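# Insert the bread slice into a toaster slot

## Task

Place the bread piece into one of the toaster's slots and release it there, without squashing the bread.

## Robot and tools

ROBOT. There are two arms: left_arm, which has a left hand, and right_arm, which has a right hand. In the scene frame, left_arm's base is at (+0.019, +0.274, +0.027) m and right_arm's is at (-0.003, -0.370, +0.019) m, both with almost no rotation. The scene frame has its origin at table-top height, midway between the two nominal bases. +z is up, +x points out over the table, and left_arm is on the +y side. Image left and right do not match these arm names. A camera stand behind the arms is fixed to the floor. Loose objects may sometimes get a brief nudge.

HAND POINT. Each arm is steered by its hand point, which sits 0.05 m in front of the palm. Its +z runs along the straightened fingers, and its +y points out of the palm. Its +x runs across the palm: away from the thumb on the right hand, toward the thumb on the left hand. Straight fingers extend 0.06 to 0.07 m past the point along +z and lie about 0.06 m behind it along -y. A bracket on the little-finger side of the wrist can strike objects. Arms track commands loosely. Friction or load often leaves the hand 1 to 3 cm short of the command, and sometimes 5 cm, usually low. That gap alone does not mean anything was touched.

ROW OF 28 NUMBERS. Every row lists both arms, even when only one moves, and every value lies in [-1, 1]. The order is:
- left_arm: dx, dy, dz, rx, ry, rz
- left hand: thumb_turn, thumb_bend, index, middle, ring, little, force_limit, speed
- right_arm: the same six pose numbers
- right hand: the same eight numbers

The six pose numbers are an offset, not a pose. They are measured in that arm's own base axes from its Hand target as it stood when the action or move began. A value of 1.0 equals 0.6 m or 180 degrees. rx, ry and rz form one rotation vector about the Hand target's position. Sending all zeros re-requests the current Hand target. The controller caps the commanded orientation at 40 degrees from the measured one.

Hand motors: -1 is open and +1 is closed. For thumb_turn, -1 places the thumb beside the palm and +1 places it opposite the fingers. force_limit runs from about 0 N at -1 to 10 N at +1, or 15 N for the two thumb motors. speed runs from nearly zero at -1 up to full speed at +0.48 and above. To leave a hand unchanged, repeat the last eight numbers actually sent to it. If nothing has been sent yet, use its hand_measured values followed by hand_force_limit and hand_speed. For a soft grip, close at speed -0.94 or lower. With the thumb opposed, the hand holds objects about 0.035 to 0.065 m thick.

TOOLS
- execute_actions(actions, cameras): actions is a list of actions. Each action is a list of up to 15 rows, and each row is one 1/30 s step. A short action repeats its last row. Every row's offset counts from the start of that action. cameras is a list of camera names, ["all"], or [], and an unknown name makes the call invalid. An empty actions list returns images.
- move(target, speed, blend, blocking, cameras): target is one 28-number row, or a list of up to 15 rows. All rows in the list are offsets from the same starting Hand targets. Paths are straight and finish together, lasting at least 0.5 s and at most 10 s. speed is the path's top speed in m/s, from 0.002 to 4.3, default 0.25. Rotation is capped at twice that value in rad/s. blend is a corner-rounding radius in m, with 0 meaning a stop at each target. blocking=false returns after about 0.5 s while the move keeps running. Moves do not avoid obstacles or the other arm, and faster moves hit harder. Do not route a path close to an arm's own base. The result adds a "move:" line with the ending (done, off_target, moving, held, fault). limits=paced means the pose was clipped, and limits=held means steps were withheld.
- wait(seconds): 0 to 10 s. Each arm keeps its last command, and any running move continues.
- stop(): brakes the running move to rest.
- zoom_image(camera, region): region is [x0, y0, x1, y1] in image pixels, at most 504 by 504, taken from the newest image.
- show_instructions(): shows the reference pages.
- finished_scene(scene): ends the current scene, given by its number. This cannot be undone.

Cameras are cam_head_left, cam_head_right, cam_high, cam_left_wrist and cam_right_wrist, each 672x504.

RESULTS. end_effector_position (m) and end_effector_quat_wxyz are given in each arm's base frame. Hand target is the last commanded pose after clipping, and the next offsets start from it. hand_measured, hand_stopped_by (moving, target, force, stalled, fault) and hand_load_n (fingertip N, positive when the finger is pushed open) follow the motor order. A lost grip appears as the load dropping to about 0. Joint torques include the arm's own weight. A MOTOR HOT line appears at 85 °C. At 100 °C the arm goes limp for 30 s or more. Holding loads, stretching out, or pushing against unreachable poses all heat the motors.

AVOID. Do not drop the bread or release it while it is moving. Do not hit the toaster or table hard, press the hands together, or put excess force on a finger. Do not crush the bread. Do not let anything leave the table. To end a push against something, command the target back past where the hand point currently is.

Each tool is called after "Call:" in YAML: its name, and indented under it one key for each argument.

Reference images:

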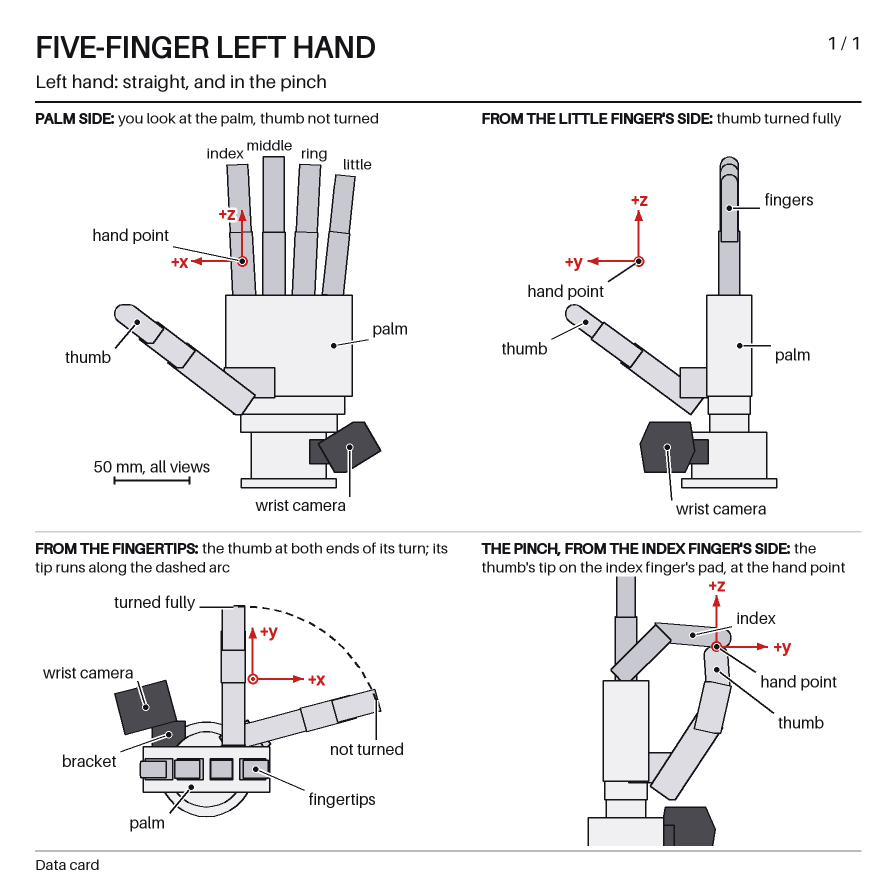

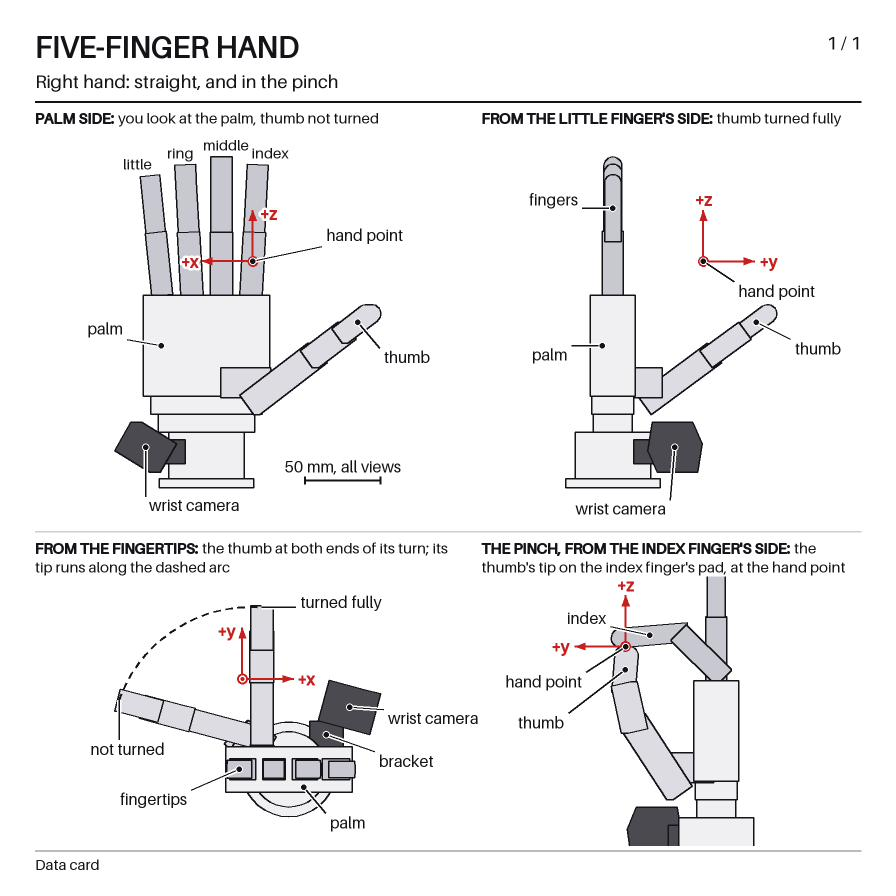

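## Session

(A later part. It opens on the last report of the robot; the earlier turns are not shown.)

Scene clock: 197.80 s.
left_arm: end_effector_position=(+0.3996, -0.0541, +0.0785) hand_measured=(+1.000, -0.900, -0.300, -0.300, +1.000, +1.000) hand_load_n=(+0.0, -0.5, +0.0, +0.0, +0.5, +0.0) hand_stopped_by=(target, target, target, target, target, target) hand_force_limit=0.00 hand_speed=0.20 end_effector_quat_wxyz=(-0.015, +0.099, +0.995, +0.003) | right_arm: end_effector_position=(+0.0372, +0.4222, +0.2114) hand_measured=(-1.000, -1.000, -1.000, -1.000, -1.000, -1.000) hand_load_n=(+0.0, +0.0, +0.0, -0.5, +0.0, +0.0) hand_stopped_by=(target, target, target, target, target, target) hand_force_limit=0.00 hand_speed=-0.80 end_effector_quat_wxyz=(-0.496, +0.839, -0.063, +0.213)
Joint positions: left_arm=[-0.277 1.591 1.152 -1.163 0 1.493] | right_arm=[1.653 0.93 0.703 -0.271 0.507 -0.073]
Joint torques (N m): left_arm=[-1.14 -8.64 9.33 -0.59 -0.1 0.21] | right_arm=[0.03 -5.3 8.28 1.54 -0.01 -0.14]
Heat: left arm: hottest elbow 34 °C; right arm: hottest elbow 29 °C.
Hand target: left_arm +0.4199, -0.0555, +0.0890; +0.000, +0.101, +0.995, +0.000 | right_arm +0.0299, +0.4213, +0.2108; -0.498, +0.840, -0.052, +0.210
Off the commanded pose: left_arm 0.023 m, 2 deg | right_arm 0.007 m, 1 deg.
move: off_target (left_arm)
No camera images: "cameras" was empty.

Call:
move:
  target: [-0.012,-0.002,-0.004,0,0,0,1,-0.9,-0.3,-0.3,1,1,0,0.2,0,0,0,0,0,0,-1,-1,-1,-1,-1,-1,0,-0.8]
  speed: 0.08
  cameras: ["cam_left_wrist"]

Call:
zoom_image:
  camera: "cam_left_wrist"
  region: [130, 50, 430, 310]

Scene clock: 206.00 s.
left_arm: end_effector_position=(+0.3998, -0.0541, +0.0786) hand_measured=(+1.000, -0.900, -0.300, -0.300, +1.000, +1.000) hand_load_n=(+0.5, +0.0, +0.0, +0.0, +0.0, +0.0) hand_stopped_by=(target, target, target, target, target, target) hand_force_limit=0.00 hand_speed=0.20 end_effector_quat_wxyz=(-0.015, +0.099, +0.995, +0.003) | right_arm: end_effector_position=(+0.0372, +0.4222, +0.2114) hand_measured=(-1.000, -1.000, -1.000, -1.000, -1.000, -1.000) hand_load_n=(-0.5, +0.0, +0.0, -0.5, +0.0, +0.0) hand_stopped_by=(target, target, target, target, target, target) hand_force_limit=0.00 hand_speed=-0.80 end_effector_quat_wxyz=(-0.496, +0.839, -0.063, +0.213)
Joint positions: left_arm=[-0.277 1.591 1.152 -1.163 0 1.493] | right_arm=[1.653 0.93 0.703 -0.271 0.507 -0.073]
Joint torques (N m): left_arm=[-1.44 -9.52 7.88 -0.14 -0.11 0.11] | right_arm=[0.09 -5.25 8.29 1.52 -0.01 -0.13]
Heat: left arm: hottest elbow 36 °C; right arm: hottest elbow 29 °C.
Hand target: left_arm +0.4129, -0.0567, +0.0868; +0.000, +0.102, +0.995, +0.000 | right_arm +0.0299, +0.4213, +0.2108; -0.498, +0.840, -0.052, +0.210
Off the commanded pose: left_arm 0.015 m, 2 deg | right_arm 0.007 m, 1 deg.
move: off_target (left_arm)
camera_calibration:
cam_left_wrist: T_world_to_cam=[[-0.406945, -0.910596, -0.0721809, 0.121863], [-0.788011, 0.309997, 0.531921, 0.291124], [-0.46199, 0.273342, -0.843712, 0.377965], [0, 0, 0, 1]] pos_world=[0.453616, -0.0825936, 0.172835]
Images, in order (width x height): cam_left_wrist 672x504.

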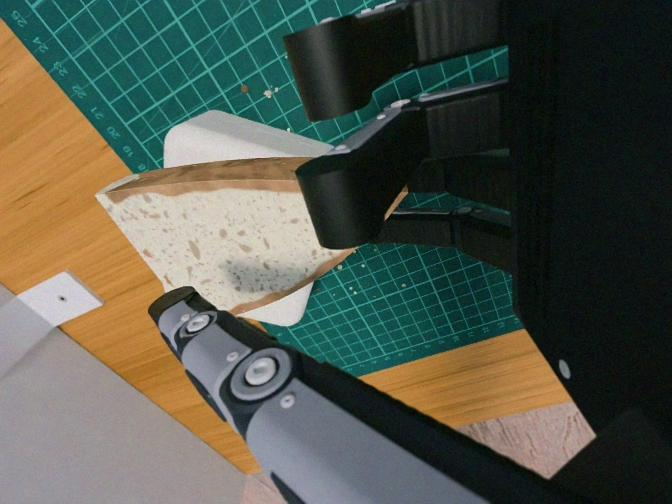

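Scaled by 1.680 from the camera's 672x504 image, which has a finer 960x720 frame.

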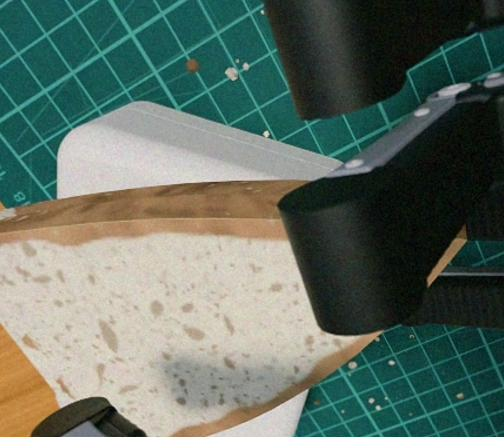

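Call:
move:
  target:
    - [0,0,0,0,0,0,1,-0.9,-0.5,-0.5,1,1,0,0.2,0,0,0,0,0,0,-1,-1,-1,-1,-1,-1,0,-0.8]
    - [0.02,0.004,0.005,0,0,0,1,-0.9,-0.5,-0.5,1,1,0,0.2,0,0,0,0,0,0,-1,-1,-1,-1,-1,-1,0,-0.8]
  speed: 0.08
  cameras: ["cam_left_wrist"]

Call:
zoom_image:
  camera: "cam_left_wrist"
  region: [130, 50, 430, 310]

Scene clock: 221.07 s.
left_arm: end_effector_position=(+0.4057, -0.0525, +0.0797) hand_measured=(+1.000, -0.900, -0.500, -0.500, +1.000, +1.000) hand_load_n=(+0.0, +0.0, +0.0, +0.0, +0.0, +0.0) hand_stopped_by=(target, target, target, target, target, target) hand_force_limit=0.00 hand_speed=0.20 end_effector_quat_wxyz=(-0.014, +0.098, +0.995, +0.002) | right_arm: end_effector_position=(+0.0372, +0.4222, +0.2114) hand_measured=(-1.000, -1.000, -1.000, -1.000, -1.000, -1.000) hand_load_n=(-0.5, +0.0, +0.0, +0.0, +0.0, +0.0) hand_stopped_by=(target, target, target, target, target, target) hand_force_limit=0.00 hand_speed=-0.80 end_effector_quat_wxyz=(-0.496, +0.839, -0.063, +0.213)
Joint positions: left_arm=[-0.269 1.6 1.167 -1.166 0 1.499] | right_arm=[1.653 0.93 0.703 -0.271 0.507 -0.073]
Joint torques (N m): left_arm=[-0.91 -8.94 9.2 -0.54 -0.11 0.14] | right_arm=[0.21 -5.19 8.34 1.51 -0.01 -0.14]
Heat: left arm: hottest elbow 37 °C; right arm: hottest elbow 29 °C.
Hand target: left_arm +0.4248, -0.0542, +0.0897; +0.000, +0.101, +0.995, +0.000 | right_arm +0.0299, +0.4213, +0.2108; -0.498, +0.840, -0.052, +0.210
Off the commanded pose: left_arm 0.022 m, 2 deg | right_arm 0.007 m, 1 deg.
move: off_target (left_arm)
camera_calibration:
cam_left_wrist: T_world_to_cam=[[-0.405355, -0.911283, -0.0724578, 0.125084], [-0.790014, 0.309323, 0.529336, 0.295713], [-0.459962, 0.271811, -0.845312, 0.380449], [0, 0, 0, 1]] pos_world=[0.459313, -0.0808946, 0.17413]
Images, in order (width x height): cam_left_wrist 672x504.

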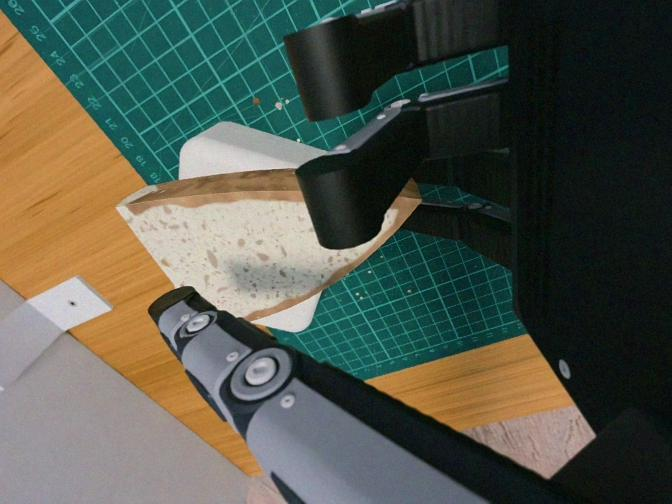

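Scaled by 1.680 from the camera's 672x504 image, which has a finer 960x720 frame.

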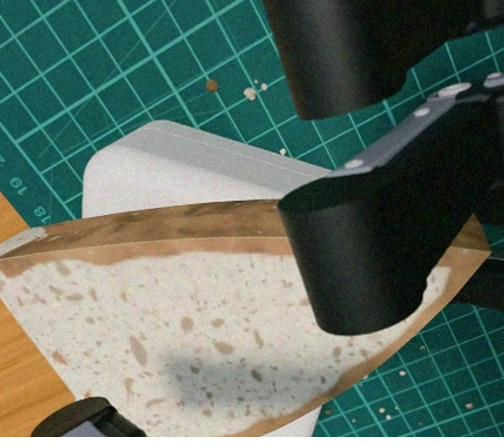

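Call:
execute_actions:
  actions:
    - [[0,0,0,0,0,0,1,-0.05,-0.3,-0.3,1,1,-0.7,-0.5,0,0,0,0,0,0,-1,-1,-1,-1,-1,-1,0,-0.8]]
  cameras: ["cam_left_wrist"]

Call:
zoom_image:
  camera: "cam_left_wrist"
  region: [130, 50, 430, 310]

Scene clock: 229.00 s.
left_arm: end_effector_position=(+0.4057, -0.0527, +0.0793) hand_measured=(+1.000, -0.050, -0.300, -0.300, +1.000, +1.000) hand_load_n=(+0.0, +0.0, +0.0, +0.0, +0.0, +0.5) hand_stopped_by=(target, target, target, target, target, target) hand_force_limit=-0.70 hand_speed=-0.50 end_effector_quat_wxyz=(-0.014, +0.099, +0.995, +0.002) | right_arm: end_effector_position=(+0.0372, +0.4222, +0.2114) hand_measured=(-1.000, -1.000, -1.000, -1.000, -1.000, -1.000) hand_load_n=(+0.0, +0.0, +0.0, +0.0, +0.0, +0.0) hand_stopped_by=(target, target, target, target, target, target) hand_force_limit=0.00 hand_speed=-0.80 end_effector_quat_wxyz=(-0.496, +0.839, -0.063, +0.213)
Joint positions: left_arm=[-0.269 1.601 1.167 -1.166 0.001 1.5] | right_arm=[1.653 0.93 0.703 -0.271 0.507 -0.073]
Joint torques (N m): left_arm=[-0.91 -8.7 9.21 -0.53 -0.16 0.15] | right_arm=[-0.03 -5.3 8.29 1.51 -0.02 -0.14]
Heat: left arm: hottest elbow 36 °C; right arm: hottest elbow 29 °C.
Hand target: left_arm +0.4249, -0.0543, +0.0898; +0.000, +0.101, +0.995, +0.000 | right_arm +0.0299, +0.4213, +0.2108; -0.498, +0.840, -0.052, +0.210
Off the commanded pose: left_arm 0.022 m, 2 deg | right_arm 0.007 m, 1 deg.
Step readings (end_effector_position of left_arm | right_arm):
0: (+0.4058, -0.0525, +0.0797) | (+0.0372, +0.4222, +0.2114)
1: (+0.4058, -0.0525, +0.0797) | (+0.0372, +0.4222, +0.2114)
2: (+0.4058, -0.0525, +0.0797) | (+0.0372, +0.4222, +0.2114)
4: (+0.4058, -0.0525, +0.0797) | (+0.0372, +0.4222, +0.2114)
8: (+0.4057, -0.0527, +0.0793) | (+0.0372, +0.4222, +0.2114)
15: (+0.4057, -0.0527, +0.0793) | (+0.0372, +0.4222, +0.2114)
camera_calibration:
cam_left_wrist: T_world_to_cam=[[-0.40642, -0.910905, -0.0712364, 0.125315], [-0.789137, 0.310653, 0.529866, 0.295647], [-0.460528, 0.271563, -0.845084, 0.380385], [0, 0, 0, 1]] pos_world=[0.459415, -0.0809926, 0.173731]
Images, in order (width x height): cam_left_wrist 672x504.

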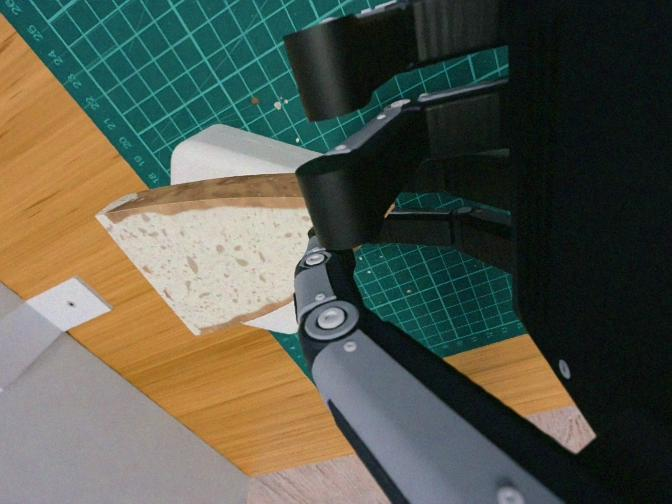

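Scaled by 1.680 from the camera's 672x504 image, which has a finer 960x720 frame.

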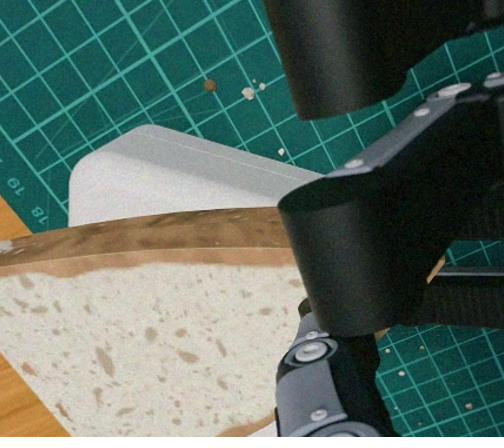

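Call:
move:
  target:
    - [0,0,0,0,0,0,1,-0.05,-0.6,-0.6,1,1,-0.5,0.2,0,0,0,0,0,0,-1,-1,-1,-1,-1,-1,0,-0.8]
    - [0.002,0.025,0,0,0,0,1,-0.05,-0.6,-0.6,1,1,-0.5,0.2,0,0,0,0,0,0,-1,-1,-1,-1,-1,-1,0,-0.8]
  speed: 0.08
  cameras: ["cam_left_wrist"]

Call:
zoom_image:
  camera: "cam_left_wrist"
  region: [130, 50, 430, 310]

Scene clock: 245.50 s.
left_arm: end_effector_position=(+0.4093, -0.0385, +0.0793) hand_measured=(+1.000, -0.050, -0.600, -0.600, +1.000, +1.000) hand_load_n=(+0.0, +0.0, +0.0, +0.0, +0.0, +0.0) hand_stopped_by=(target, target, target, target, target, target) hand_force_limit=-0.50 hand_speed=0.20 end_effector_quat_wxyz=(-0.014, +0.098, +0.995, +0.002) | right_arm: end_effector_position=(+0.0372, +0.4222, +0.2114) hand_measured=(-1.000, -1.000, -1.000, -1.000, -1.000, -1.000) hand_load_n=(+0.0, +0.0, +0.0, +0.5, +0.0, +0.0) hand_stopped_by=(target, target, target, target, target, target) hand_force_limit=0.00 hand_speed=-0.80 end_effector_quat_wxyz=(-0.496, +0.839, -0.063, +0.213)
Joint positions: left_arm=[-0.236 1.601 1.167 -1.166 0.001 1.531] | right_arm=[1.653 0.93 0.703 -0.271 0.507 -0.073]
Joint torques (N m): left_arm=[-0.62 -9.41 8.85 -0.53 -0.16 0.14] | right_arm=[-0.03 -5.07 8.34 1.52 -0.01 -0.14]
Heat: left arm: hottest elbow 37 °C; right arm: hottest elbow 30 °C.
Hand target: left_arm +0.4260, -0.0393, +0.0898; +0.000, +0.101, +0.995, +0.000 | right_arm +0.0299, +0.4213, +0.2108; -0.498, +0.840, -0.052, +0.210
Off the commanded pose: left_arm 0.020 m, 2 deg | right_arm 0.007 m, 1 deg.
move: off_target (left_arm)
camera_calibration:
cam_left_wrist: T_world_to_cam=[[-0.404719, -0.911707, -0.0706612, 0.13886], [-0.789652, 0.309476, 0.529788, 0.294219], [-0.461143, 0.270213, -0.845182, 0.378371], [0, 0, 0, 1]] pos_world=[0.463013, -0.0666943, 0.173731]
Images, in order (width x height): cam_left_wrist 672x504.

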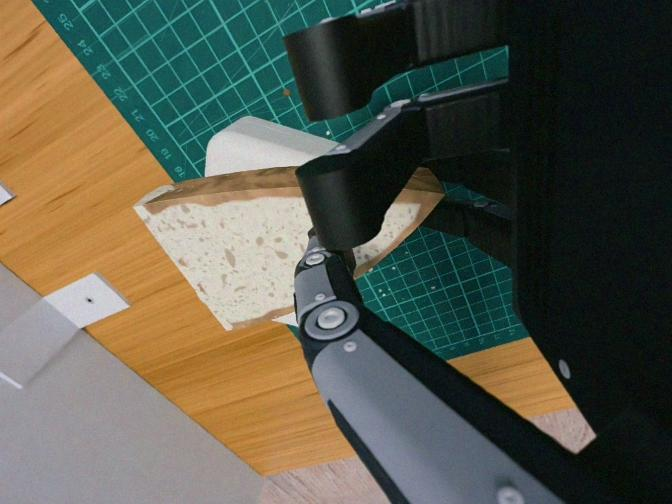

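Scaled by 1.680 from the camera's 672x504 image, which has a finer 960x720 frame.

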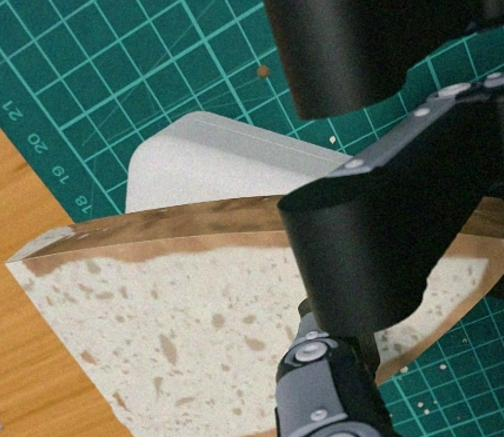

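Call:
execute_actions:
  actions:
    - [[0,0,0,0,0,0,1,-0.05,0.3,0.3,1,1,-0.5,-0.8,0,0,0,0,0,0,-1,-1,-1,-1,-1,-1,0,-0.8]]
  cameras: ["cam_left_wrist"]

Call:
zoom_image:
  camera: "cam_left_wrist"
  region: [130, 50, 430, 310]

Scene clock: 252.40 s.
left_arm: end_effector_position=(+0.4093, -0.0386, +0.0793) hand_measured=(+1.000, -0.050, +0.246, -0.122, +1.000, +1.000) hand_load_n=(-0.5, +4.0, +7.5, +2.5, +0.0, +0.0) hand_stopped_by=(target, target, force, force, target, target) hand_force_limit=-0.50 hand_speed=-0.80 end_effector_quat_wxyz=(-0.014, +0.099, +0.995, +0.001) | right_arm: end_effector_position=(+0.0372, +0.4222, +0.2114) hand_measured=(-1.000, -1.000, -1.000, -1.000, -1.000, -1.000) hand_load_n=(+0.0, +0.0, +0.0, +0.0, +0.0, +0.0) hand_stopped_by=(target, target, target, target, target, target) hand_force_limit=0.00 hand_speed=-0.80 end_effector_quat_wxyz=(-0.496, +0.839, -0.063, +0.213)
Joint positions: left_arm=[-0.236 1.601 1.167 -1.166 0.001 1.532] | right_arm=[1.653 0.93 0.703 -0.271 0.507 -0.073]
Joint torques (N m): left_arm=[-0.56 -9.17 8.91 -0.46 -0.15 0.15] | right_arm=[0.09 -5.3 8.32 1.57 -0.02 -0.14]
Heat: left arm: hottest elbow 36 °C; right arm: hottest elbow 30 °C.
Hand target: left_arm +0.4260, -0.0393, +0.0898; +0.000, +0.101, +0.995, +0.000 | right_arm +0.0299, +0.4213, +0.2108; -0.498, +0.840, -0.052, +0.210
Off the commanded pose: left_arm 0.020 m, 2 deg | right_arm 0.007 m, 1 deg.
Step readings (end_effector_position of left_arm | right_arm):
0: (+0.4093, -0.0385, +0.0793) | (+0.0372, +0.4222, +0.2114)
1: (+0.4093, -0.0385, +0.0793) | (+0.0372, +0.4222, +0.2114)
2: (+0.4093, -0.0385, +0.0793) | (+0.0372, +0.4222, +0.2114)
4: (+0.4093, -0.0385, +0.0793) | (+0.0372, +0.4222, +0.2114)
8: (+0.4093, -0.0386, +0.0793) | (+0.0372, +0.4222, +0.2114)
15: (+0.4093, -0.0386, +0.0793) | (+0.0372, +0.4222, +0.2114)
camera_calibration:
cam_left_wrist: T_world_to_cam=[[-0.405759, -0.911279, -0.0702084, 0.139203], [-0.789249, 0.310612, 0.529723, 0.294151], [-0.460918, 0.270352, -0.84526, 0.378316], [0, 0, 0, 1]] pos_world=[0.463014, -0.0667926, 0.17373]
Images, in order (width x height): cam_left_wrist 672x504.

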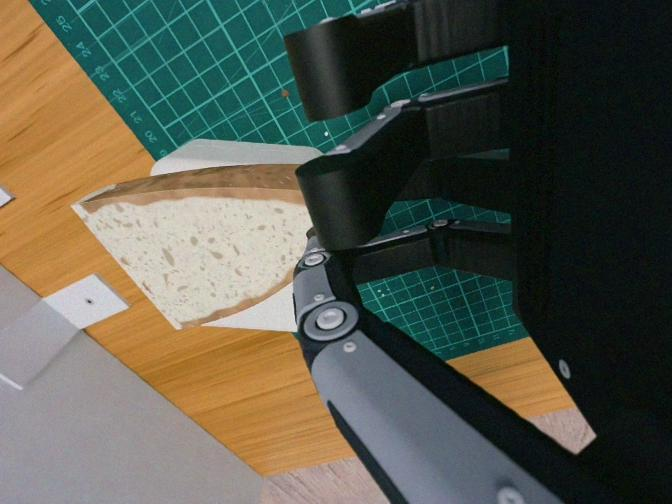

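Scaled by 1.680 from the camera's 672x504 image, which has a finer 960x720 frame.

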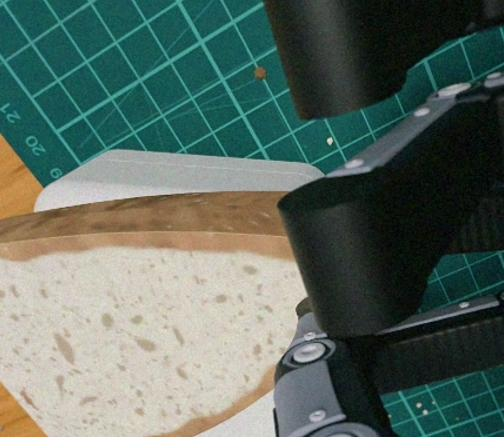

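Call:
execute_actions:
  actions:
    - [[0,0,0,0,0,0,1,-0.05,-0.3,-0.3,1,1,-0.5,-0.3,0,0,0,0,0,0,-1,-1,-1,-1,-1,-1,0,-0.8]]
  cameras: ["cam_left_wrist"]

Call:
zoom_image:
  camera: "cam_left_wrist"
  region: [50, 50, 450, 350]

Scene clock: 265.30 s.
left_arm: end_effector_position=(+0.4093, -0.0386, +0.0793) hand_measured=(+1.000, -0.050, -0.300, -0.300, +1.000, +1.000) hand_load_n=(+0.0, -0.5, +0.0, +0.0, +0.0, +0.0) hand_stopped_by=(target, target, target, target, target, target) hand_force_limit=-0.50 hand_speed=-0.30 end_effector_quat_wxyz=(-0.014, +0.099, +0.995, +0.001) | right_arm: end_effector_position=(+0.0372, +0.4222, +0.2114) hand_measured=(-1.000, -1.000, -1.000, -1.000, -1.000, -1.000) hand_load_n=(+0.0, +0.0, +0.0, +0.0, +0.0, +0.0) hand_stopped_by=(target, target, target, target, target, target) hand_force_limit=0.00 hand_speed=-0.80 end_effector_quat_wxyz=(-0.496, +0.839, -0.063, +0.213)
Joint positions: left_arm=[-0.236 1.601 1.167 -1.166 0.001 1.532] | right_arm=[1.653 0.93 0.703 -0.271 0.507 -0.073]
Joint torques (N m): left_arm=[-1.08 -9.05 8.84 -0.46 -0.14 0.14] | right_arm=[-0.03 -5.54 8.28 1.52 -0.01 -0.14]
Heat: left arm: hottest elbow 37 °C; right arm: hottest elbow 30 °C.
Hand target: left_arm +0.4260, -0.0393, +0.0898; +0.000, +0.101, +0.995, +0.000 | right_arm +0.0299, +0.4213, +0.2108; -0.498, +0.840, -0.052, +0.210
Off the commanded pose: left_arm 0.020 m, 2 deg | right_arm 0.007 m, 1 deg.
Step readings (end_effector_position of left_arm | right_arm):
0: (+0.4093, -0.0386, +0.0793) | (+0.0372, +0.4222, +0.2114)
1: (+0.4093, -0.0386, +0.0793) | (+0.0372, +0.4222, +0.2114)
2: (+0.4093, -0.0386, +0.0793) | (+0.0372, +0.4222, +0.2114)
4: (+0.4093, -0.0386, +0.0793) | (+0.0372, +0.4222, +0.2114)
8: (+0.4093, -0.0386, +0.0793) | (+0.0372, +0.4222, +0.2114)
15: (+0.4093, -0.0386, +0.0793) | (+0.0372, +0.4222, +0.2114)
camera_calibration:
cam_left_wrist: T_world_to_cam=[[-0.405759, -0.911279, -0.0702084, 0.139203], [-0.789249, 0.310612, 0.529723, 0.294151], [-0.460918, 0.270352, -0.84526, 0.378316], [0, 0, 0, 1]] pos_world=[0.463014, -0.0667926, 0.17373]
Images, in order (width x height): cam_left_wrist 672x504.

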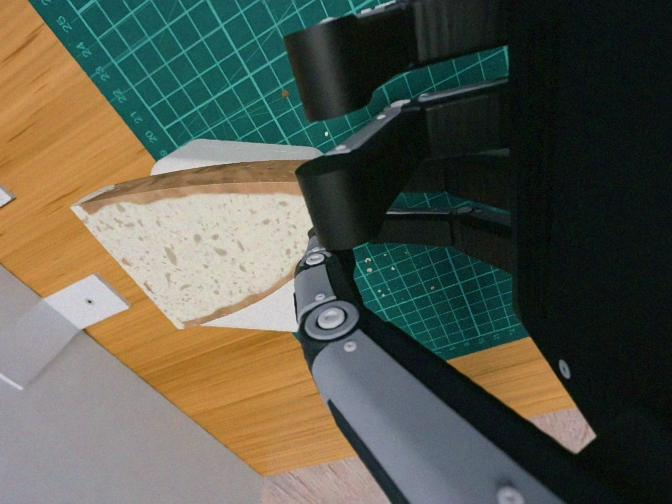

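Scaled by 1.260 from the camera's 672x504 image, which has a finer 960x720 frame.

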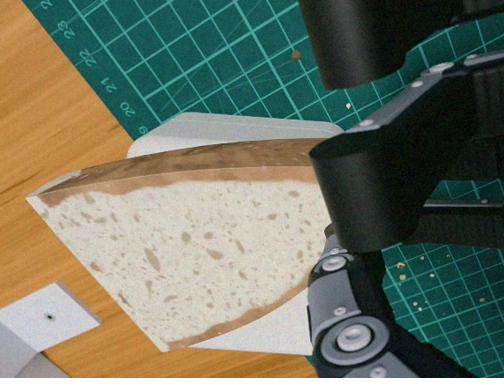

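Call:
move:
  target:
    - [0,0,0,0,0,0,1,-0.9,-0.3,-0.3,1,1,0,0.3,0,0,0,0,0,0,-1,-1,-1,-1,-1,-1,0,-0.8]
    - [-0.025,-0.11,0,0,0,0,1,-0.9,-0.3,-0.3,1,1,0,0.3,0,0,0,0,0,0,-1,-1,-1,-1,-1,-1,0,-0.8]
    - [-0.03,-0.06,0.11,0,0,0,1,-0.9,-0.3,-0.3,-1,-1,0,0.3,0,0,0,0,0,0,-1,-1,-1,-1,-1,-1,0,-0.8]
  speed: [0.1,0.12,0.2]
  cameras: ["cam_left_wrist","cam_head_left","cam_high"]

Call:
zoom_image:
  camera: "cam_left_wrist"
  region: [50, 50, 450, 350]

Scene clock: 274.80 s.
left_arm: end_effector_position=(+0.3922, -0.0722, +0.1407) hand_measured=(+1.000, -0.900, -0.300, -0.300, -1.000, -1.000) hand_load_n=(+0.0, -0.5, +0.0, +0.0, +0.0, +0.0) hand_stopped_by=(target, target, target, target, target, target) hand_force_limit=0.00 hand_speed=0.30 end_effector_quat_wxyz=(-0.019, +0.098, +0.995, +0.005) | right_arm: end_effector_position=(+0.0372, +0.4222, +0.2114) hand_measured=(-1.000, -1.000, -1.000, -1.000, -1.000, -1.000) hand_load_n=(+0.0, +0.0, +0.0, +0.0, +0.0, +0.0) hand_stopped_by=(target, target, target, target, target, target) hand_force_limit=0.00 hand_speed=-0.80 end_effector_quat_wxyz=(-0.496, +0.839, -0.063, +0.213)
Joint positions: left_arm=[-0.322 1.534 1.258 -1.333 -0.001 1.445] | right_arm=[1.653 0.93 0.703 -0.271 0.507 -0.073]
Joint torques (N m): left_arm=[-0.73 -9.7 9.51 -0.62 -0.06 0.15] | right_arm=[-0.03 -5.25 8.28 1.55 -0.02 -0.14]
Heat: left arm: hottest elbow 37 °C; right arm: hottest elbow 30 °C.
Hand target: left_arm +0.4080, -0.0753, +0.1557; +0.000, +0.101, +0.995, +0.000 | right_arm +0.0299, +0.4213, +0.2108; -0.498, +0.840, -0.052, +0.210
Off the commanded pose: left_arm 0.022 m, 2 deg | right_arm 0.007 m, 1 deg.
move: off_target (left_arm); target 3's new numbers were sent with left_arm's hand 0.022 m and 2 deg from that target
camera_calibration:
cam_left_wrist: T_world_to_cam=[[-0.405056, -0.91126, -0.0744008, 0.106359], [-0.785441, 0.305165, 0.538476, 0.255396], [-0.467987, 0.276551, -0.83935, 0.433857], [0, 0, 0, 1]] pos_world=[0.44672, -0.101001, 0.234546]
Images, in order (width x height): cam_head_left 672x504, cam_high 672x504, cam_left_wrist 672x504.

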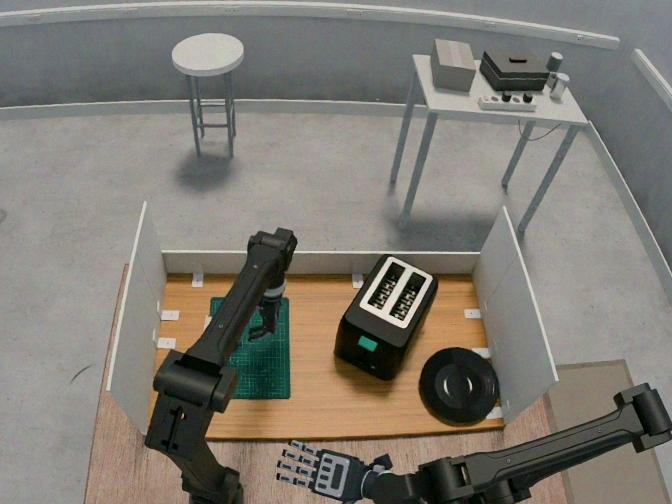

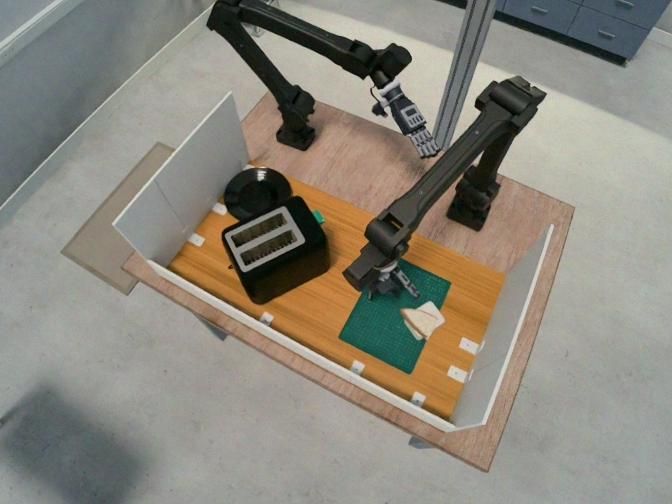

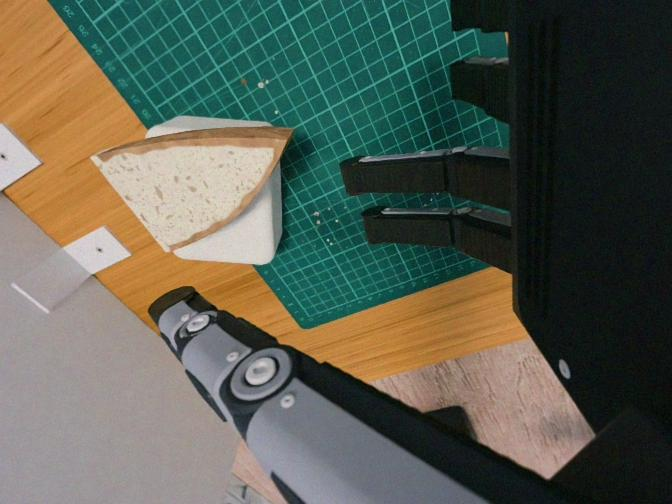

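Scaled by 1.260 from the camera's 672x504 image, which has a finer 960x720 frame.

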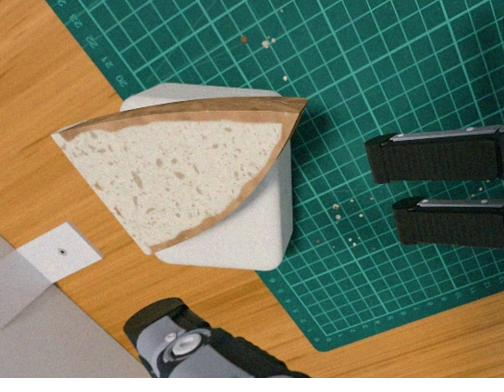

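Call:
move:
  target: [-0.0078,-0.0117,-0.1415,0,0,-0.0244,1,-0.9,-0.3,-0.3,1,1,0,0.3,0,0,0,0,0,0,-1,-1,-1,-1,-1,-1,0,-0.8]
  speed: 0.1
  cameras: ["cam_left_wrist"]

Call:
zoom_image:
  camera: "cam_left_wrist"
  region: [50, 50, 450, 350]

Scene clock: 330.70 s.
left_arm: end_effector_position=(+0.4036, -0.0797, +0.0768) hand_measured=(+1.000, -0.900, -0.300, -0.300, +1.000, +1.000) hand_load_n=(+0.0, +0.0, +0.0, +0.0, +0.0, +0.0) hand_stopped_by=(target, target, target, target, target, target) hand_force_limit=0.00 hand_speed=0.30 end_effector_quat_wxyz=(+0.003, +0.130, +0.991, +0.000) | right_arm: end_effector_position=(+0.0372, +0.4222, +0.2114) hand_measured=(-1.000, -1.000, -1.000, -1.000, -1.000, -1.000) hand_load_n=(+0.0, +0.0, +0.0, +0.0, +0.0, +0.0) hand_stopped_by=(target, target, target, target, target, target) hand_force_limit=0.00 hand_speed=-0.80 end_effector_quat_wxyz=(-0.496, +0.839, -0.063, +0.213)
Joint positions: left_arm=[-0.335 1.586 1.146 -1.124 -0.001 1.496] | right_arm=[1.653 0.93 0.703 -0.271 0.507 -0.073]
Joint torques (N m): left_arm=[-2.02 -8.88 5.49 0.27 -0.05 0.16] | right_arm=[0.09 -5.13 8.29 1.54 -0.01 -0.15]
Heat: left arm: hottest elbow 41 °C; right arm: hottest elbow 30 °C.
Hand target: left_arm +0.4034, -0.0823, +0.0709; +0.000, +0.140, +0.990, +0.000 | right_arm +0.0299, +0.4213, +0.2108; -0.498, +0.840, -0.052, +0.210
Off the commanded pose: left_arm 0.007 m, 1 deg | right_arm 0.007 m, 1 deg.
move: done
camera_calibration:
cam_left_wrist: T_world_to_cam=[[-0.460169, -0.884327, -0.0787998, 0.124017], [-0.785154, 0.363911, 0.501101, 0.308562], [-0.414461, 0.292461, -0.861794, 0.368921], [0, 0, 0, 1]] pos_world=[0.452241, -0.110513, 0.173085]
Images, in order (width x height): cam_left_wrist 672x504.

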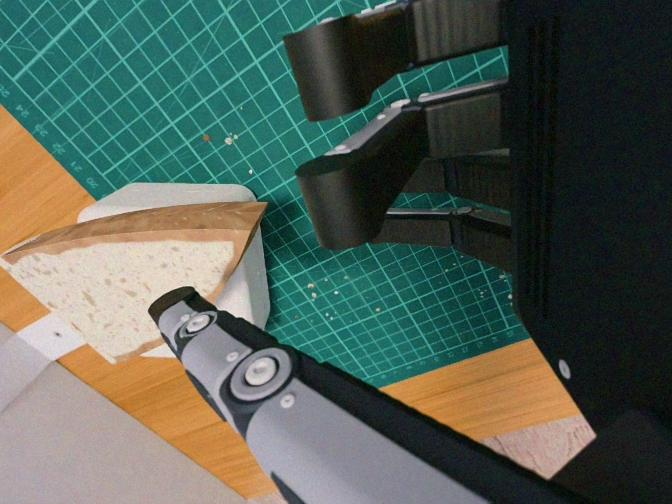

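Scaled by 1.260 from the camera's 672x504 image, which has a finer 960x720 frame.

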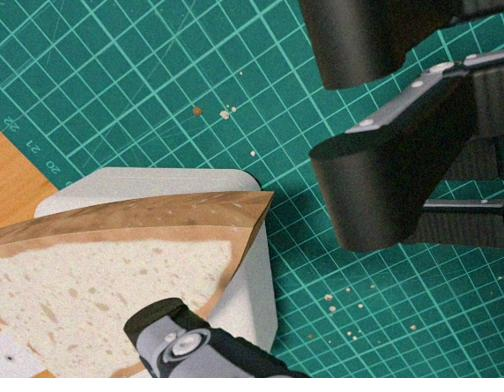

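Call:
move:
  target:
    - [0.0212,0.0013,0.05,0,0,0.1,1,-0.9,-0.3,-0.3,1,1,0,0.3,0,0,0,0,0,0,-1,-1,-1,-1,-1,-1,0,-0.8]
    - [0.0212,0.0013,-0.0015,0,0,0.1,1,-0.9,-0.3,-0.3,1,1,0,0.3,0,0,0,0,0,0,-1,-1,-1,-1,-1,-1,0,-0.8]
  speed: [0.15,0.1]
  cameras: ["cam_left_wrist"]

Call:
zoom_image:
  camera: "cam_left_wrist"
  region: [50, 50, 450, 350]

Scene clock: 357.70 s.
left_arm: end_effector_position=(+0.4127, -0.0824, +0.0732) hand_measured=(+1.000, -0.900, -0.300, -0.300, +1.000, +1.000) hand_load_n=(+0.0, +0.0, +0.0, +0.0, +0.5, +0.0) hand_stopped_by=(target, target, target, target, target, target) hand_force_limit=0.00 hand_speed=0.30 end_effector_quat_wxyz=(-0.002, -0.008, +1.000, +0.001) | right_arm: end_effector_position=(+0.0372, +0.4222, +0.2114) hand_measured=(-1.000, -1.000, -1.000, -1.000, -1.000, -1.000) hand_load_n=(-0.5, +0.0, +0.0, +0.0, +0.0, +0.0) hand_stopped_by=(target, target, target, target, target, target) hand_force_limit=0.00 hand_speed=-0.80 end_effector_quat_wxyz=(-0.496, +0.839, -0.063, +0.213)
Joint positions: left_arm=[-0.309 1.655 1.22 -1.14 -0.001 1.246] | right_arm=[1.653 0.93 0.703 -0.271 0.507 -0.073]
Joint torques (N m): left_arm=[-0.97 -9.76 6.16 0.13 -0.04 -0.05] | right_arm=[0.03 -5.25 8.28 1.57 -0.01 -0.14]
Heat: left arm: hottest elbow 37 °C; right arm: hottest elbow 30 °C.
Hand target: left_arm +0.4160, -0.0815, +0.0700; +0.000, -0.017, +1.000, +0.000 | right_arm +0.0299, +0.4213, +0.2108; -0.498, +0.840, -0.052, +0.210
Off the commanded pose: left_arm 0.005 m, 1 deg | right_arm 0.007 m, 1 deg.
move: done
camera_calibration:
cam_left_wrist: T_world_to_cam=[[-0.201514, -0.97634, -0.078433, 0.011209], [-0.850148, 0.134574, 0.509055, 0.325867], [-0.486456, 0.169262, -0.857153, 0.389666], [0, 0, 0, 1]] pos_world=[0.46885, -0.0988649, 0.168998]
Images, in order (width x height): cam_left_wrist 672x504.

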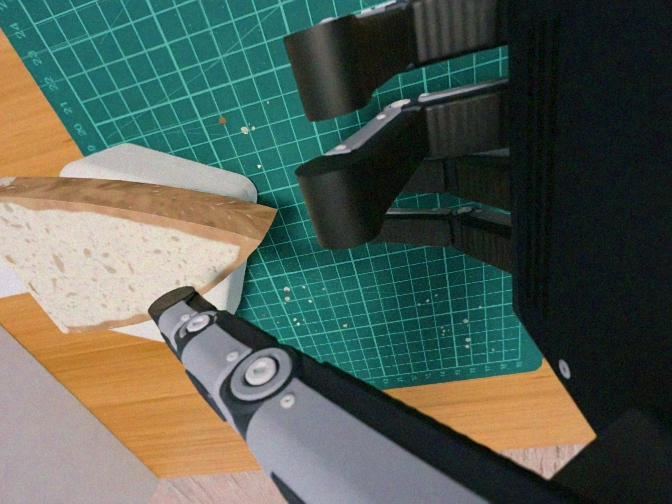

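Scaled by 1.260 from the camera's 672x504 image, which has a finer 960x720 frame.

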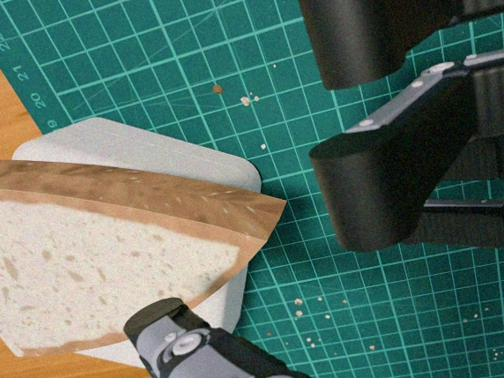

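Call:
move:
  target:
    - [0.002,0.002,0.06,0,0,0,1,-0.9,-0.3,-0.3,1,1,0,0.3,0,0,0,0,0,0,-1,-1,-1,-1,-1,-1,0,-0.8]
    - [0.002,0.002,0.01,0,0,0,1,-0.9,-0.3,-0.3,1,1,0,0.3,0,0,0,0,0,0,-1,-1,-1,-1,-1,-1,0,-0.8]
  speed: [0.15,0.1]
  cameras: []

Scene clock: 370.33 s.
left_arm: end_effector_position=(+0.4145, -0.0818, +0.0807) hand_measured=(+1.000, -0.900, -0.300, -0.300, +1.000, +1.000) hand_load_n=(+0.0, +0.0, +0.0, +0.0, +0.0, +0.0) hand_stopped_by=(target, target, target, target, target, target) hand_force_limit=0.00 hand_speed=0.30 end_effector_quat_wxyz=(+0.000, -0.009, +1.000, +0.001) | right_arm: end_effector_position=(+0.0372, +0.4222, +0.2114) hand_measured=(-1.000, -1.000, -1.000, -1.000, -1.000, -1.000) hand_load_n=(+0.0, +0.0, +0.0, +0.0, +0.0, +0.0) hand_stopped_by=(target, target, target, target, target, target) hand_force_limit=0.00 hand_speed=-0.80 end_effector_quat_wxyz=(-0.496, +0.839, -0.063, +0.213)
Joint positions: left_arm=[-0.306 1.648 1.233 -1.156 -0.001 1.246] | right_arm=[1.653 0.93 0.703 -0.271 0.507 -0.073]
Joint torques (N m): left_arm=[-0.91 -9.47 6.17 0.24 -0.03 -0.03] | right_arm=[0.09 -5.3 8.27 1.55 -0.01 -0.15]
Heat: left arm: hottest elbow 36 °C; right arm: hottest elbow 30 °C.
Hand target: left_arm +0.4173, -0.0802, +0.0760; +0.000, -0.017, +1.000, +0.000 | right_arm +0.0299, +0.4213, +0.2108; -0.498, +0.840, -0.052, +0.210
Off the commanded pose: left_arm 0.006 m, 1 deg | right_arm 0.007 m, 1 deg.
move: done
No camera images: "cameras" was empty.

Call:
move:
  target: [-0.003,0.0887,-0.002,0,0,0,1,-0.9,-0.3,-0.3,1,1,0,0.3,0,0,0,0,0,0,-1,-1,-1,-1,-1,-1,0,-0.8]
  speed: 0.08
  cameras: ["cam_left_wrist"]

Call:
zoom_image:
  camera: "cam_left_wrist"
  region: [100, 50, 500, 350]

Scene clock: 378.73 s.
left_arm: end_effector_position=(+0.4144, -0.0304, +0.0705) hand_measured=(+1.000, -0.900, -0.300, -0.300, +1.000, +1.000) hand_load_n=(+0.0, +0.0, +0.0, +0.5, +0.0, +0.0) hand_stopped_by=(target, target, target, target, target, target) hand_force_limit=0.00 hand_speed=0.30 end_effector_quat_wxyz=(-0.009, -0.021, +1.000, +0.002) | right_arm: end_effector_position=(+0.0372, +0.4222, +0.2114) hand_measured=(-1.000, -1.000, -1.000, -1.000, -1.000, -1.000) hand_load_n=(+0.0, +0.0, +0.0, +0.0, +0.0, +0.0) hand_stopped_by=(target, target, target, target, target, target) hand_force_limit=0.00 hand_speed=-0.80 end_effector_quat_wxyz=(-0.496, +0.839, -0.063, +0.213)
Joint positions: left_arm=[-0.196 1.644 1.196 -1.142 0 1.334] | right_arm=[1.653 0.93 0.703 -0.271 0.507 -0.073]
Joint torques (N m): left_arm=[-0.67 -11.69 5.41 0.09 -0.1 0.15] | right_arm=[0.15 -5.19 8.25 1.51 -0.02 -0.13]
Heat: left arm: hottest elbow 36 °C; right arm: hottest elbow 30 °C.
Hand target: left_arm +0.4154, -0.0270, +0.0747; -0.001, -0.017, +1.000, +0.000 | right_arm +0.0299, +0.4213, +0.2108; -0.498, +0.840, -0.052, +0.210
Off the commanded pose: left_arm 0.006 m, 1 deg | right_arm 0.007 m, 1 deg.
move: done
camera_calibration:
cam_left_wrist: T_world_to_cam=[[-0.178025, -0.981019, -0.0768693, 0.0521589], [-0.845732, 0.112604, 0.521591, 0.318186], [-0.503035, 0.157867, -0.849726, 0.385386], [0, 0, 0, 1]] pos_world=[0.472248, -0.0454999, 0.165519]
Images, in order (width x height): cam_left_wrist 672x504.

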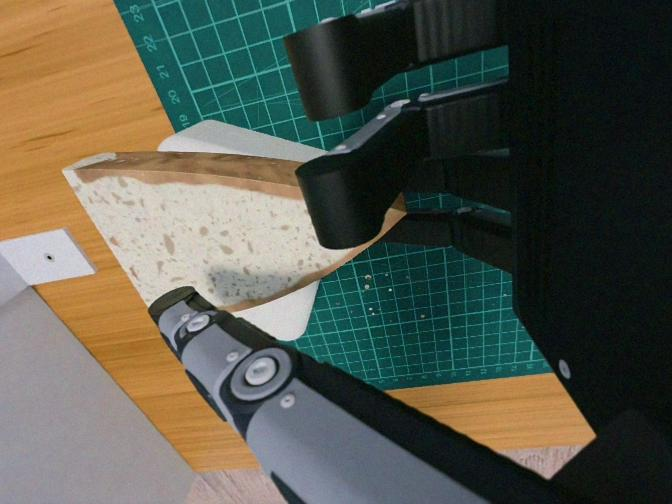

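Scaled by 1.260 from the camera's 672x504 image, which has a finer 960x720 frame.

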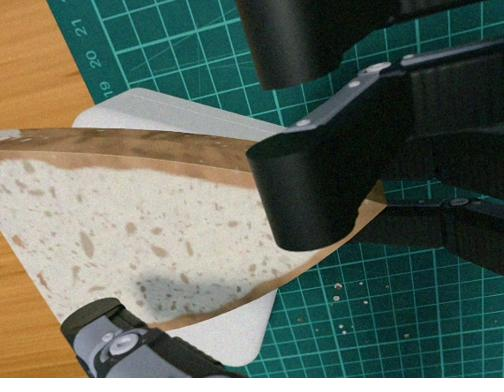

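Call:
move:
  target: [0.014,0,0.02,0,0,0,1,-0.9,-0.3,-0.3,1,1,0,0.3,0,0,0,0,0,0,-1,-1,-1,-1,-1,-1,0,-0.8]
  speed: 0.08
  cameras: ["cam_left_wrist"]

Scene clock: 385.43 s.
left_arm: end_effector_position=(+0.4100, -0.0289, +0.0715) hand_measured=(+1.000, -0.900, -0.300, -0.300, +1.000, +1.000) hand_load_n=(+0.0, +0.0, +0.0, +0.5, +0.0, +0.0) hand_stopped_by=(target, target, target, target, target, target) hand_force_limit=0.00 hand_speed=0.30 end_effector_quat_wxyz=(-0.018, -0.018, +1.000, +0.004) | right_arm: end_effector_position=(+0.0372, +0.4222, +0.2114) hand_measured=(-1.000, -1.000, -1.000, -1.000, -1.000, -1.000) hand_load_n=(-0.5, +0.0, +0.0, +0.0, +0.0, +0.0) hand_stopped_by=(target, target, target, target, target, target) hand_force_limit=0.00 hand_speed=-0.80 end_effector_quat_wxyz=(-0.496, +0.839, -0.063, +0.213)
Joint positions: left_arm=[-0.195 1.644 1.196 -1.16 0 1.34] | right_arm=[1.653 0.93 0.703 -0.271 0.507 -0.073]
Joint torques (N m): left_arm=[-0.62 -11.46 8.25 -0.69 -0.12 0.15] | right_arm=[0.09 -5.3 8.29 1.51 -0.02 -0.14]
Heat: left arm: hottest elbow 35 °C; right arm: hottest elbow 30 °C.
Hand target: left_arm +0.4238, -0.0270, +0.0867; +0.000, -0.017, +1.000, +0.000 | right_arm +0.0299, +0.4213, +0.2108; -0.498, +0.840, -0.052, +0.210
Off the commanded pose: left_arm 0.021 m, 2 deg | right_arm 0.007 m, 1 deg.
move: off_target (left_arm)
camera_calibration:
cam_left_wrist: T_world_to_cam=[[-0.18425, -0.979863, -0.0769487, 0.0554262], [-0.83564, 0.114951, 0.537115, 0.308633], [-0.517453, 0.163265, -0.839992, 0.389112], [0, 0, 0, 1]] pos_world=[0.469466, -0.0446961, 0.165345]
Images, in order (width x height): cam_left_wrist 672x504.

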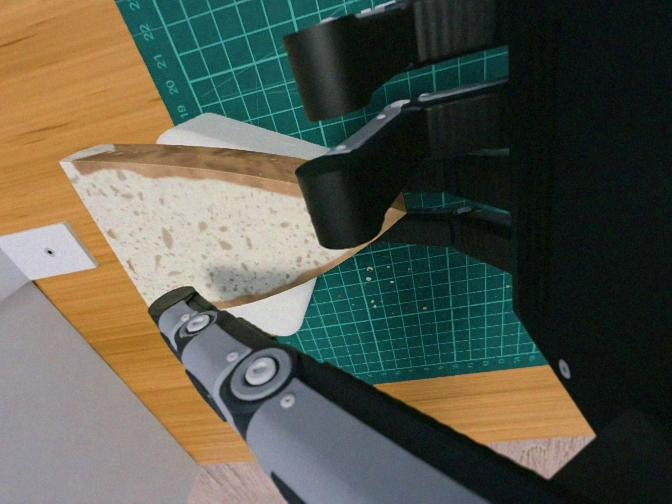

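Call:
move:
  target: [0.012,0,0.01,0,0,0,1,-0.9,-0.3,-0.3,1,1,0,0.3,0,0,0,0,0,0,-1,-1,-1,-1,-1,-1,0,-0.8]
  speed: 0.08
  cameras: ["cam_left_wrist"]

Scene clock: 391.87 s.
left_arm: end_effector_position=(+0.4112, -0.0276, +0.0772) hand_measured=(+1.000, -0.900, -0.300, -0.300, +1.000, +1.000) hand_load_n=(+0.0, +0.0, +0.0, +0.5, +0.0, +0.5) hand_stopped_by=(target, target, target, target, target, target) hand_force_limit=0.00 hand_speed=0.30 end_effector_quat_wxyz=(-0.021, -0.019, +1.000, +0.004) | right_arm: end_effector_position=(+0.0372, +0.4222, +0.2114) hand_measured=(-1.000, -1.000, -1.000, -1.000, -1.000, -1.000) hand_load_n=(+0.0, +0.0, +0.0, +0.0, +0.0, +0.0) hand_stopped_by=(target, target, target, target, target, target) hand_force_limit=0.00 hand_speed=-0.80 end_effector_quat_wxyz=(-0.496, +0.839, -0.063, +0.213)
Joint positions: left_arm=[-0.192 1.644 1.212 -1.181 0 1.342] | right_arm=[1.653 0.93 0.703 -0.271 0.507 -0.073]
Joint torques (N m): left_arm=[-0.15 -10.17 9.31 -0.7 -0.13 0.14] | right_arm=[0.03 -5.25 8.32 1.57 -0.01 -0.14]
Heat: left arm: hottest elbow 36 °C; right arm: hottest elbow 30 °C.
Hand target: left_arm +0.4311, -0.0271, +0.0927; +0.000, -0.017, +1.000, +0.000 | right_arm +0.0299, +0.4213, +0.2108; -0.498, +0.840, -0.052, +0.210
Off the commanded pose: left_arm 0.025 m, 2 deg | right_arm 0.007 m, 1 deg.
move: off_target (left_arm)
camera_calibration:
cam_left_wrist: T_world_to_cam=[[-0.183546, -0.979998, -0.0769042, 0.0570931], [-0.832745, 0.113441, 0.54191, 0.304893], [-0.522347, 0.163507, -0.83691, 0.396083], [0, 0, 0, 1]] pos_world=[0.47127, -0.0433985, 0.170653]
Images, in order (width x height): cam_left_wrist 672x504.

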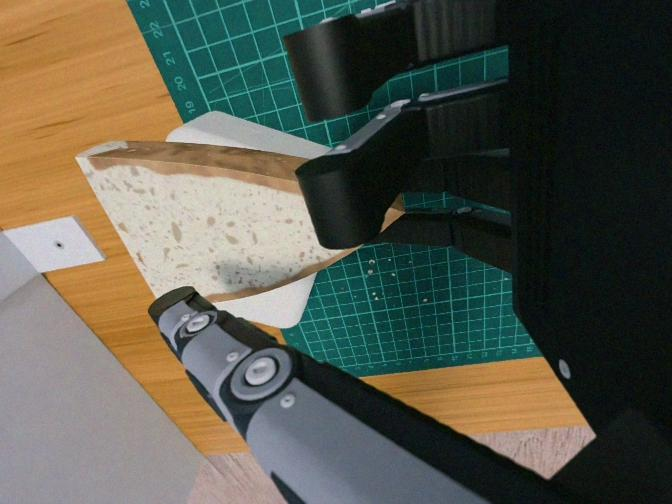

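Call:
execute_actions:
  actions:
    - [[0,0,0,0,0,0,1,-0.05,-0.3,-0.3,1,1,-0.7,-0.6,0,0,0,0,0,0,-1,-1,-1,-1,-1,-1,0,-0.8]]
  cameras: ["cam_left_wrist"]

Call:
zoom_image:
  camera: "cam_left_wrist"
  region: [100, 50, 500, 350]

Scene clock: 398.77 s.
left_arm: end_effector_position=(+0.4112, -0.0276, +0.0772) hand_measured=(+1.000, -0.050, -0.300, -0.300, +1.000, +1.000) hand_load_n=(+0.0, +0.5, +0.0, +0.5, +0.0, +0.0) hand_stopped_by=(target, target, target, target, target, target) hand_force_limit=-0.70 hand_speed=-0.60 end_effector_quat_wxyz=(-0.021, -0.018, +1.000, +0.004) | right_arm: end_effector_position=(+0.0372, +0.4222, +0.2114) hand_measured=(-1.000, -1.000, -1.000, -1.000, -1.000, -1.000) hand_load_n=(+0.0, +0.0, +0.0, +0.0, +0.0, +0.0) hand_stopped_by=(target, target, target, target, target, target) hand_force_limit=0.00 hand_speed=-0.80 end_effector_quat_wxyz=(-0.496, +0.839, -0.063, +0.213)
Joint positions: left_arm=[-0.192 1.644 1.212 -1.181 0 1.342] | right_arm=[1.653 0.93 0.703 -0.271 0.507 -0.073]
Joint torques (N m): left_arm=[-0.44 -10.4 9.31 -0.58 -0.11 0.16] | right_arm=[0.03 -5.25 8.29 1.52 0 -0.14]
Heat: left arm: hottest elbow 35 °C; right arm: hottest elbow 30 °C.
Hand target: left_arm +0.4311, -0.0271, +0.0927; +0.000, -0.017, +1.000, +0.000 | right_arm +0.0299, +0.4213, +0.2108; -0.498, +0.840, -0.052, +0.210
Off the commanded pose: left_arm 0.025 m, 2 deg | right_arm 0.007 m, 1 deg.
Step readings (end_effector_position of left_arm | right_arm):
0: (+0.4112, -0.0276, +0.0772) | (+0.0372, +0.4222, +0.2114)
1: (+0.4112, -0.0276, +0.0772) | (+0.0372, +0.4222, +0.2114)
2: (+0.4112, -0.0276, +0.0772) | (+0.0372, +0.4222, +0.2114)
4: (+0.4112, -0.0276, +0.0772) | (+0.0372, +0.4222, +0.2114)
8: (+0.4112, -0.0276, +0.0772) | (+0.0372, +0.4222, +0.2114)
15: (+0.4112, -0.0276, +0.0772) | (+0.0372, +0.4222, +0.2114)
camera_calibration:
cam_left_wrist: T_world_to_cam=[[-0.183926, -0.979936, -0.0767903, 0.057256], [-0.832668, 0.113816, 0.54195, 0.304866], [-0.522337, 0.163619, -0.836895, 0.396081], [0, 0, 0, 1]] pos_world=[0.47127, -0.0433979, 0.170653]
Images, in order (width x height): cam_left_wrist 672x504.

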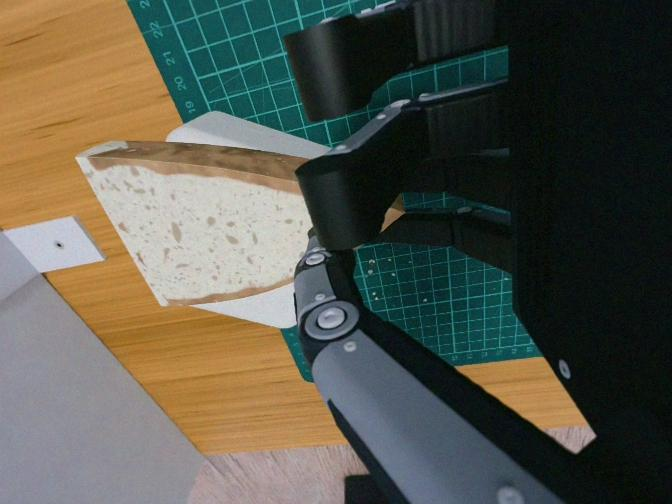

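Scaled by 1.260 from the camera's 672x504 image, which has a finer 960x720 frame.

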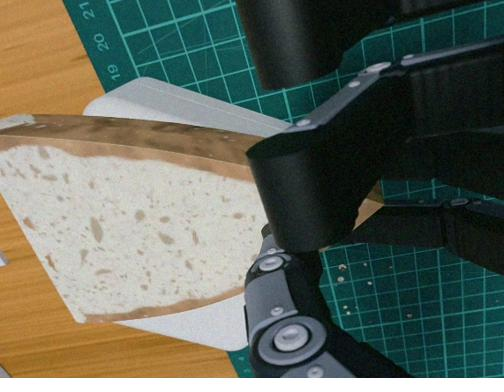

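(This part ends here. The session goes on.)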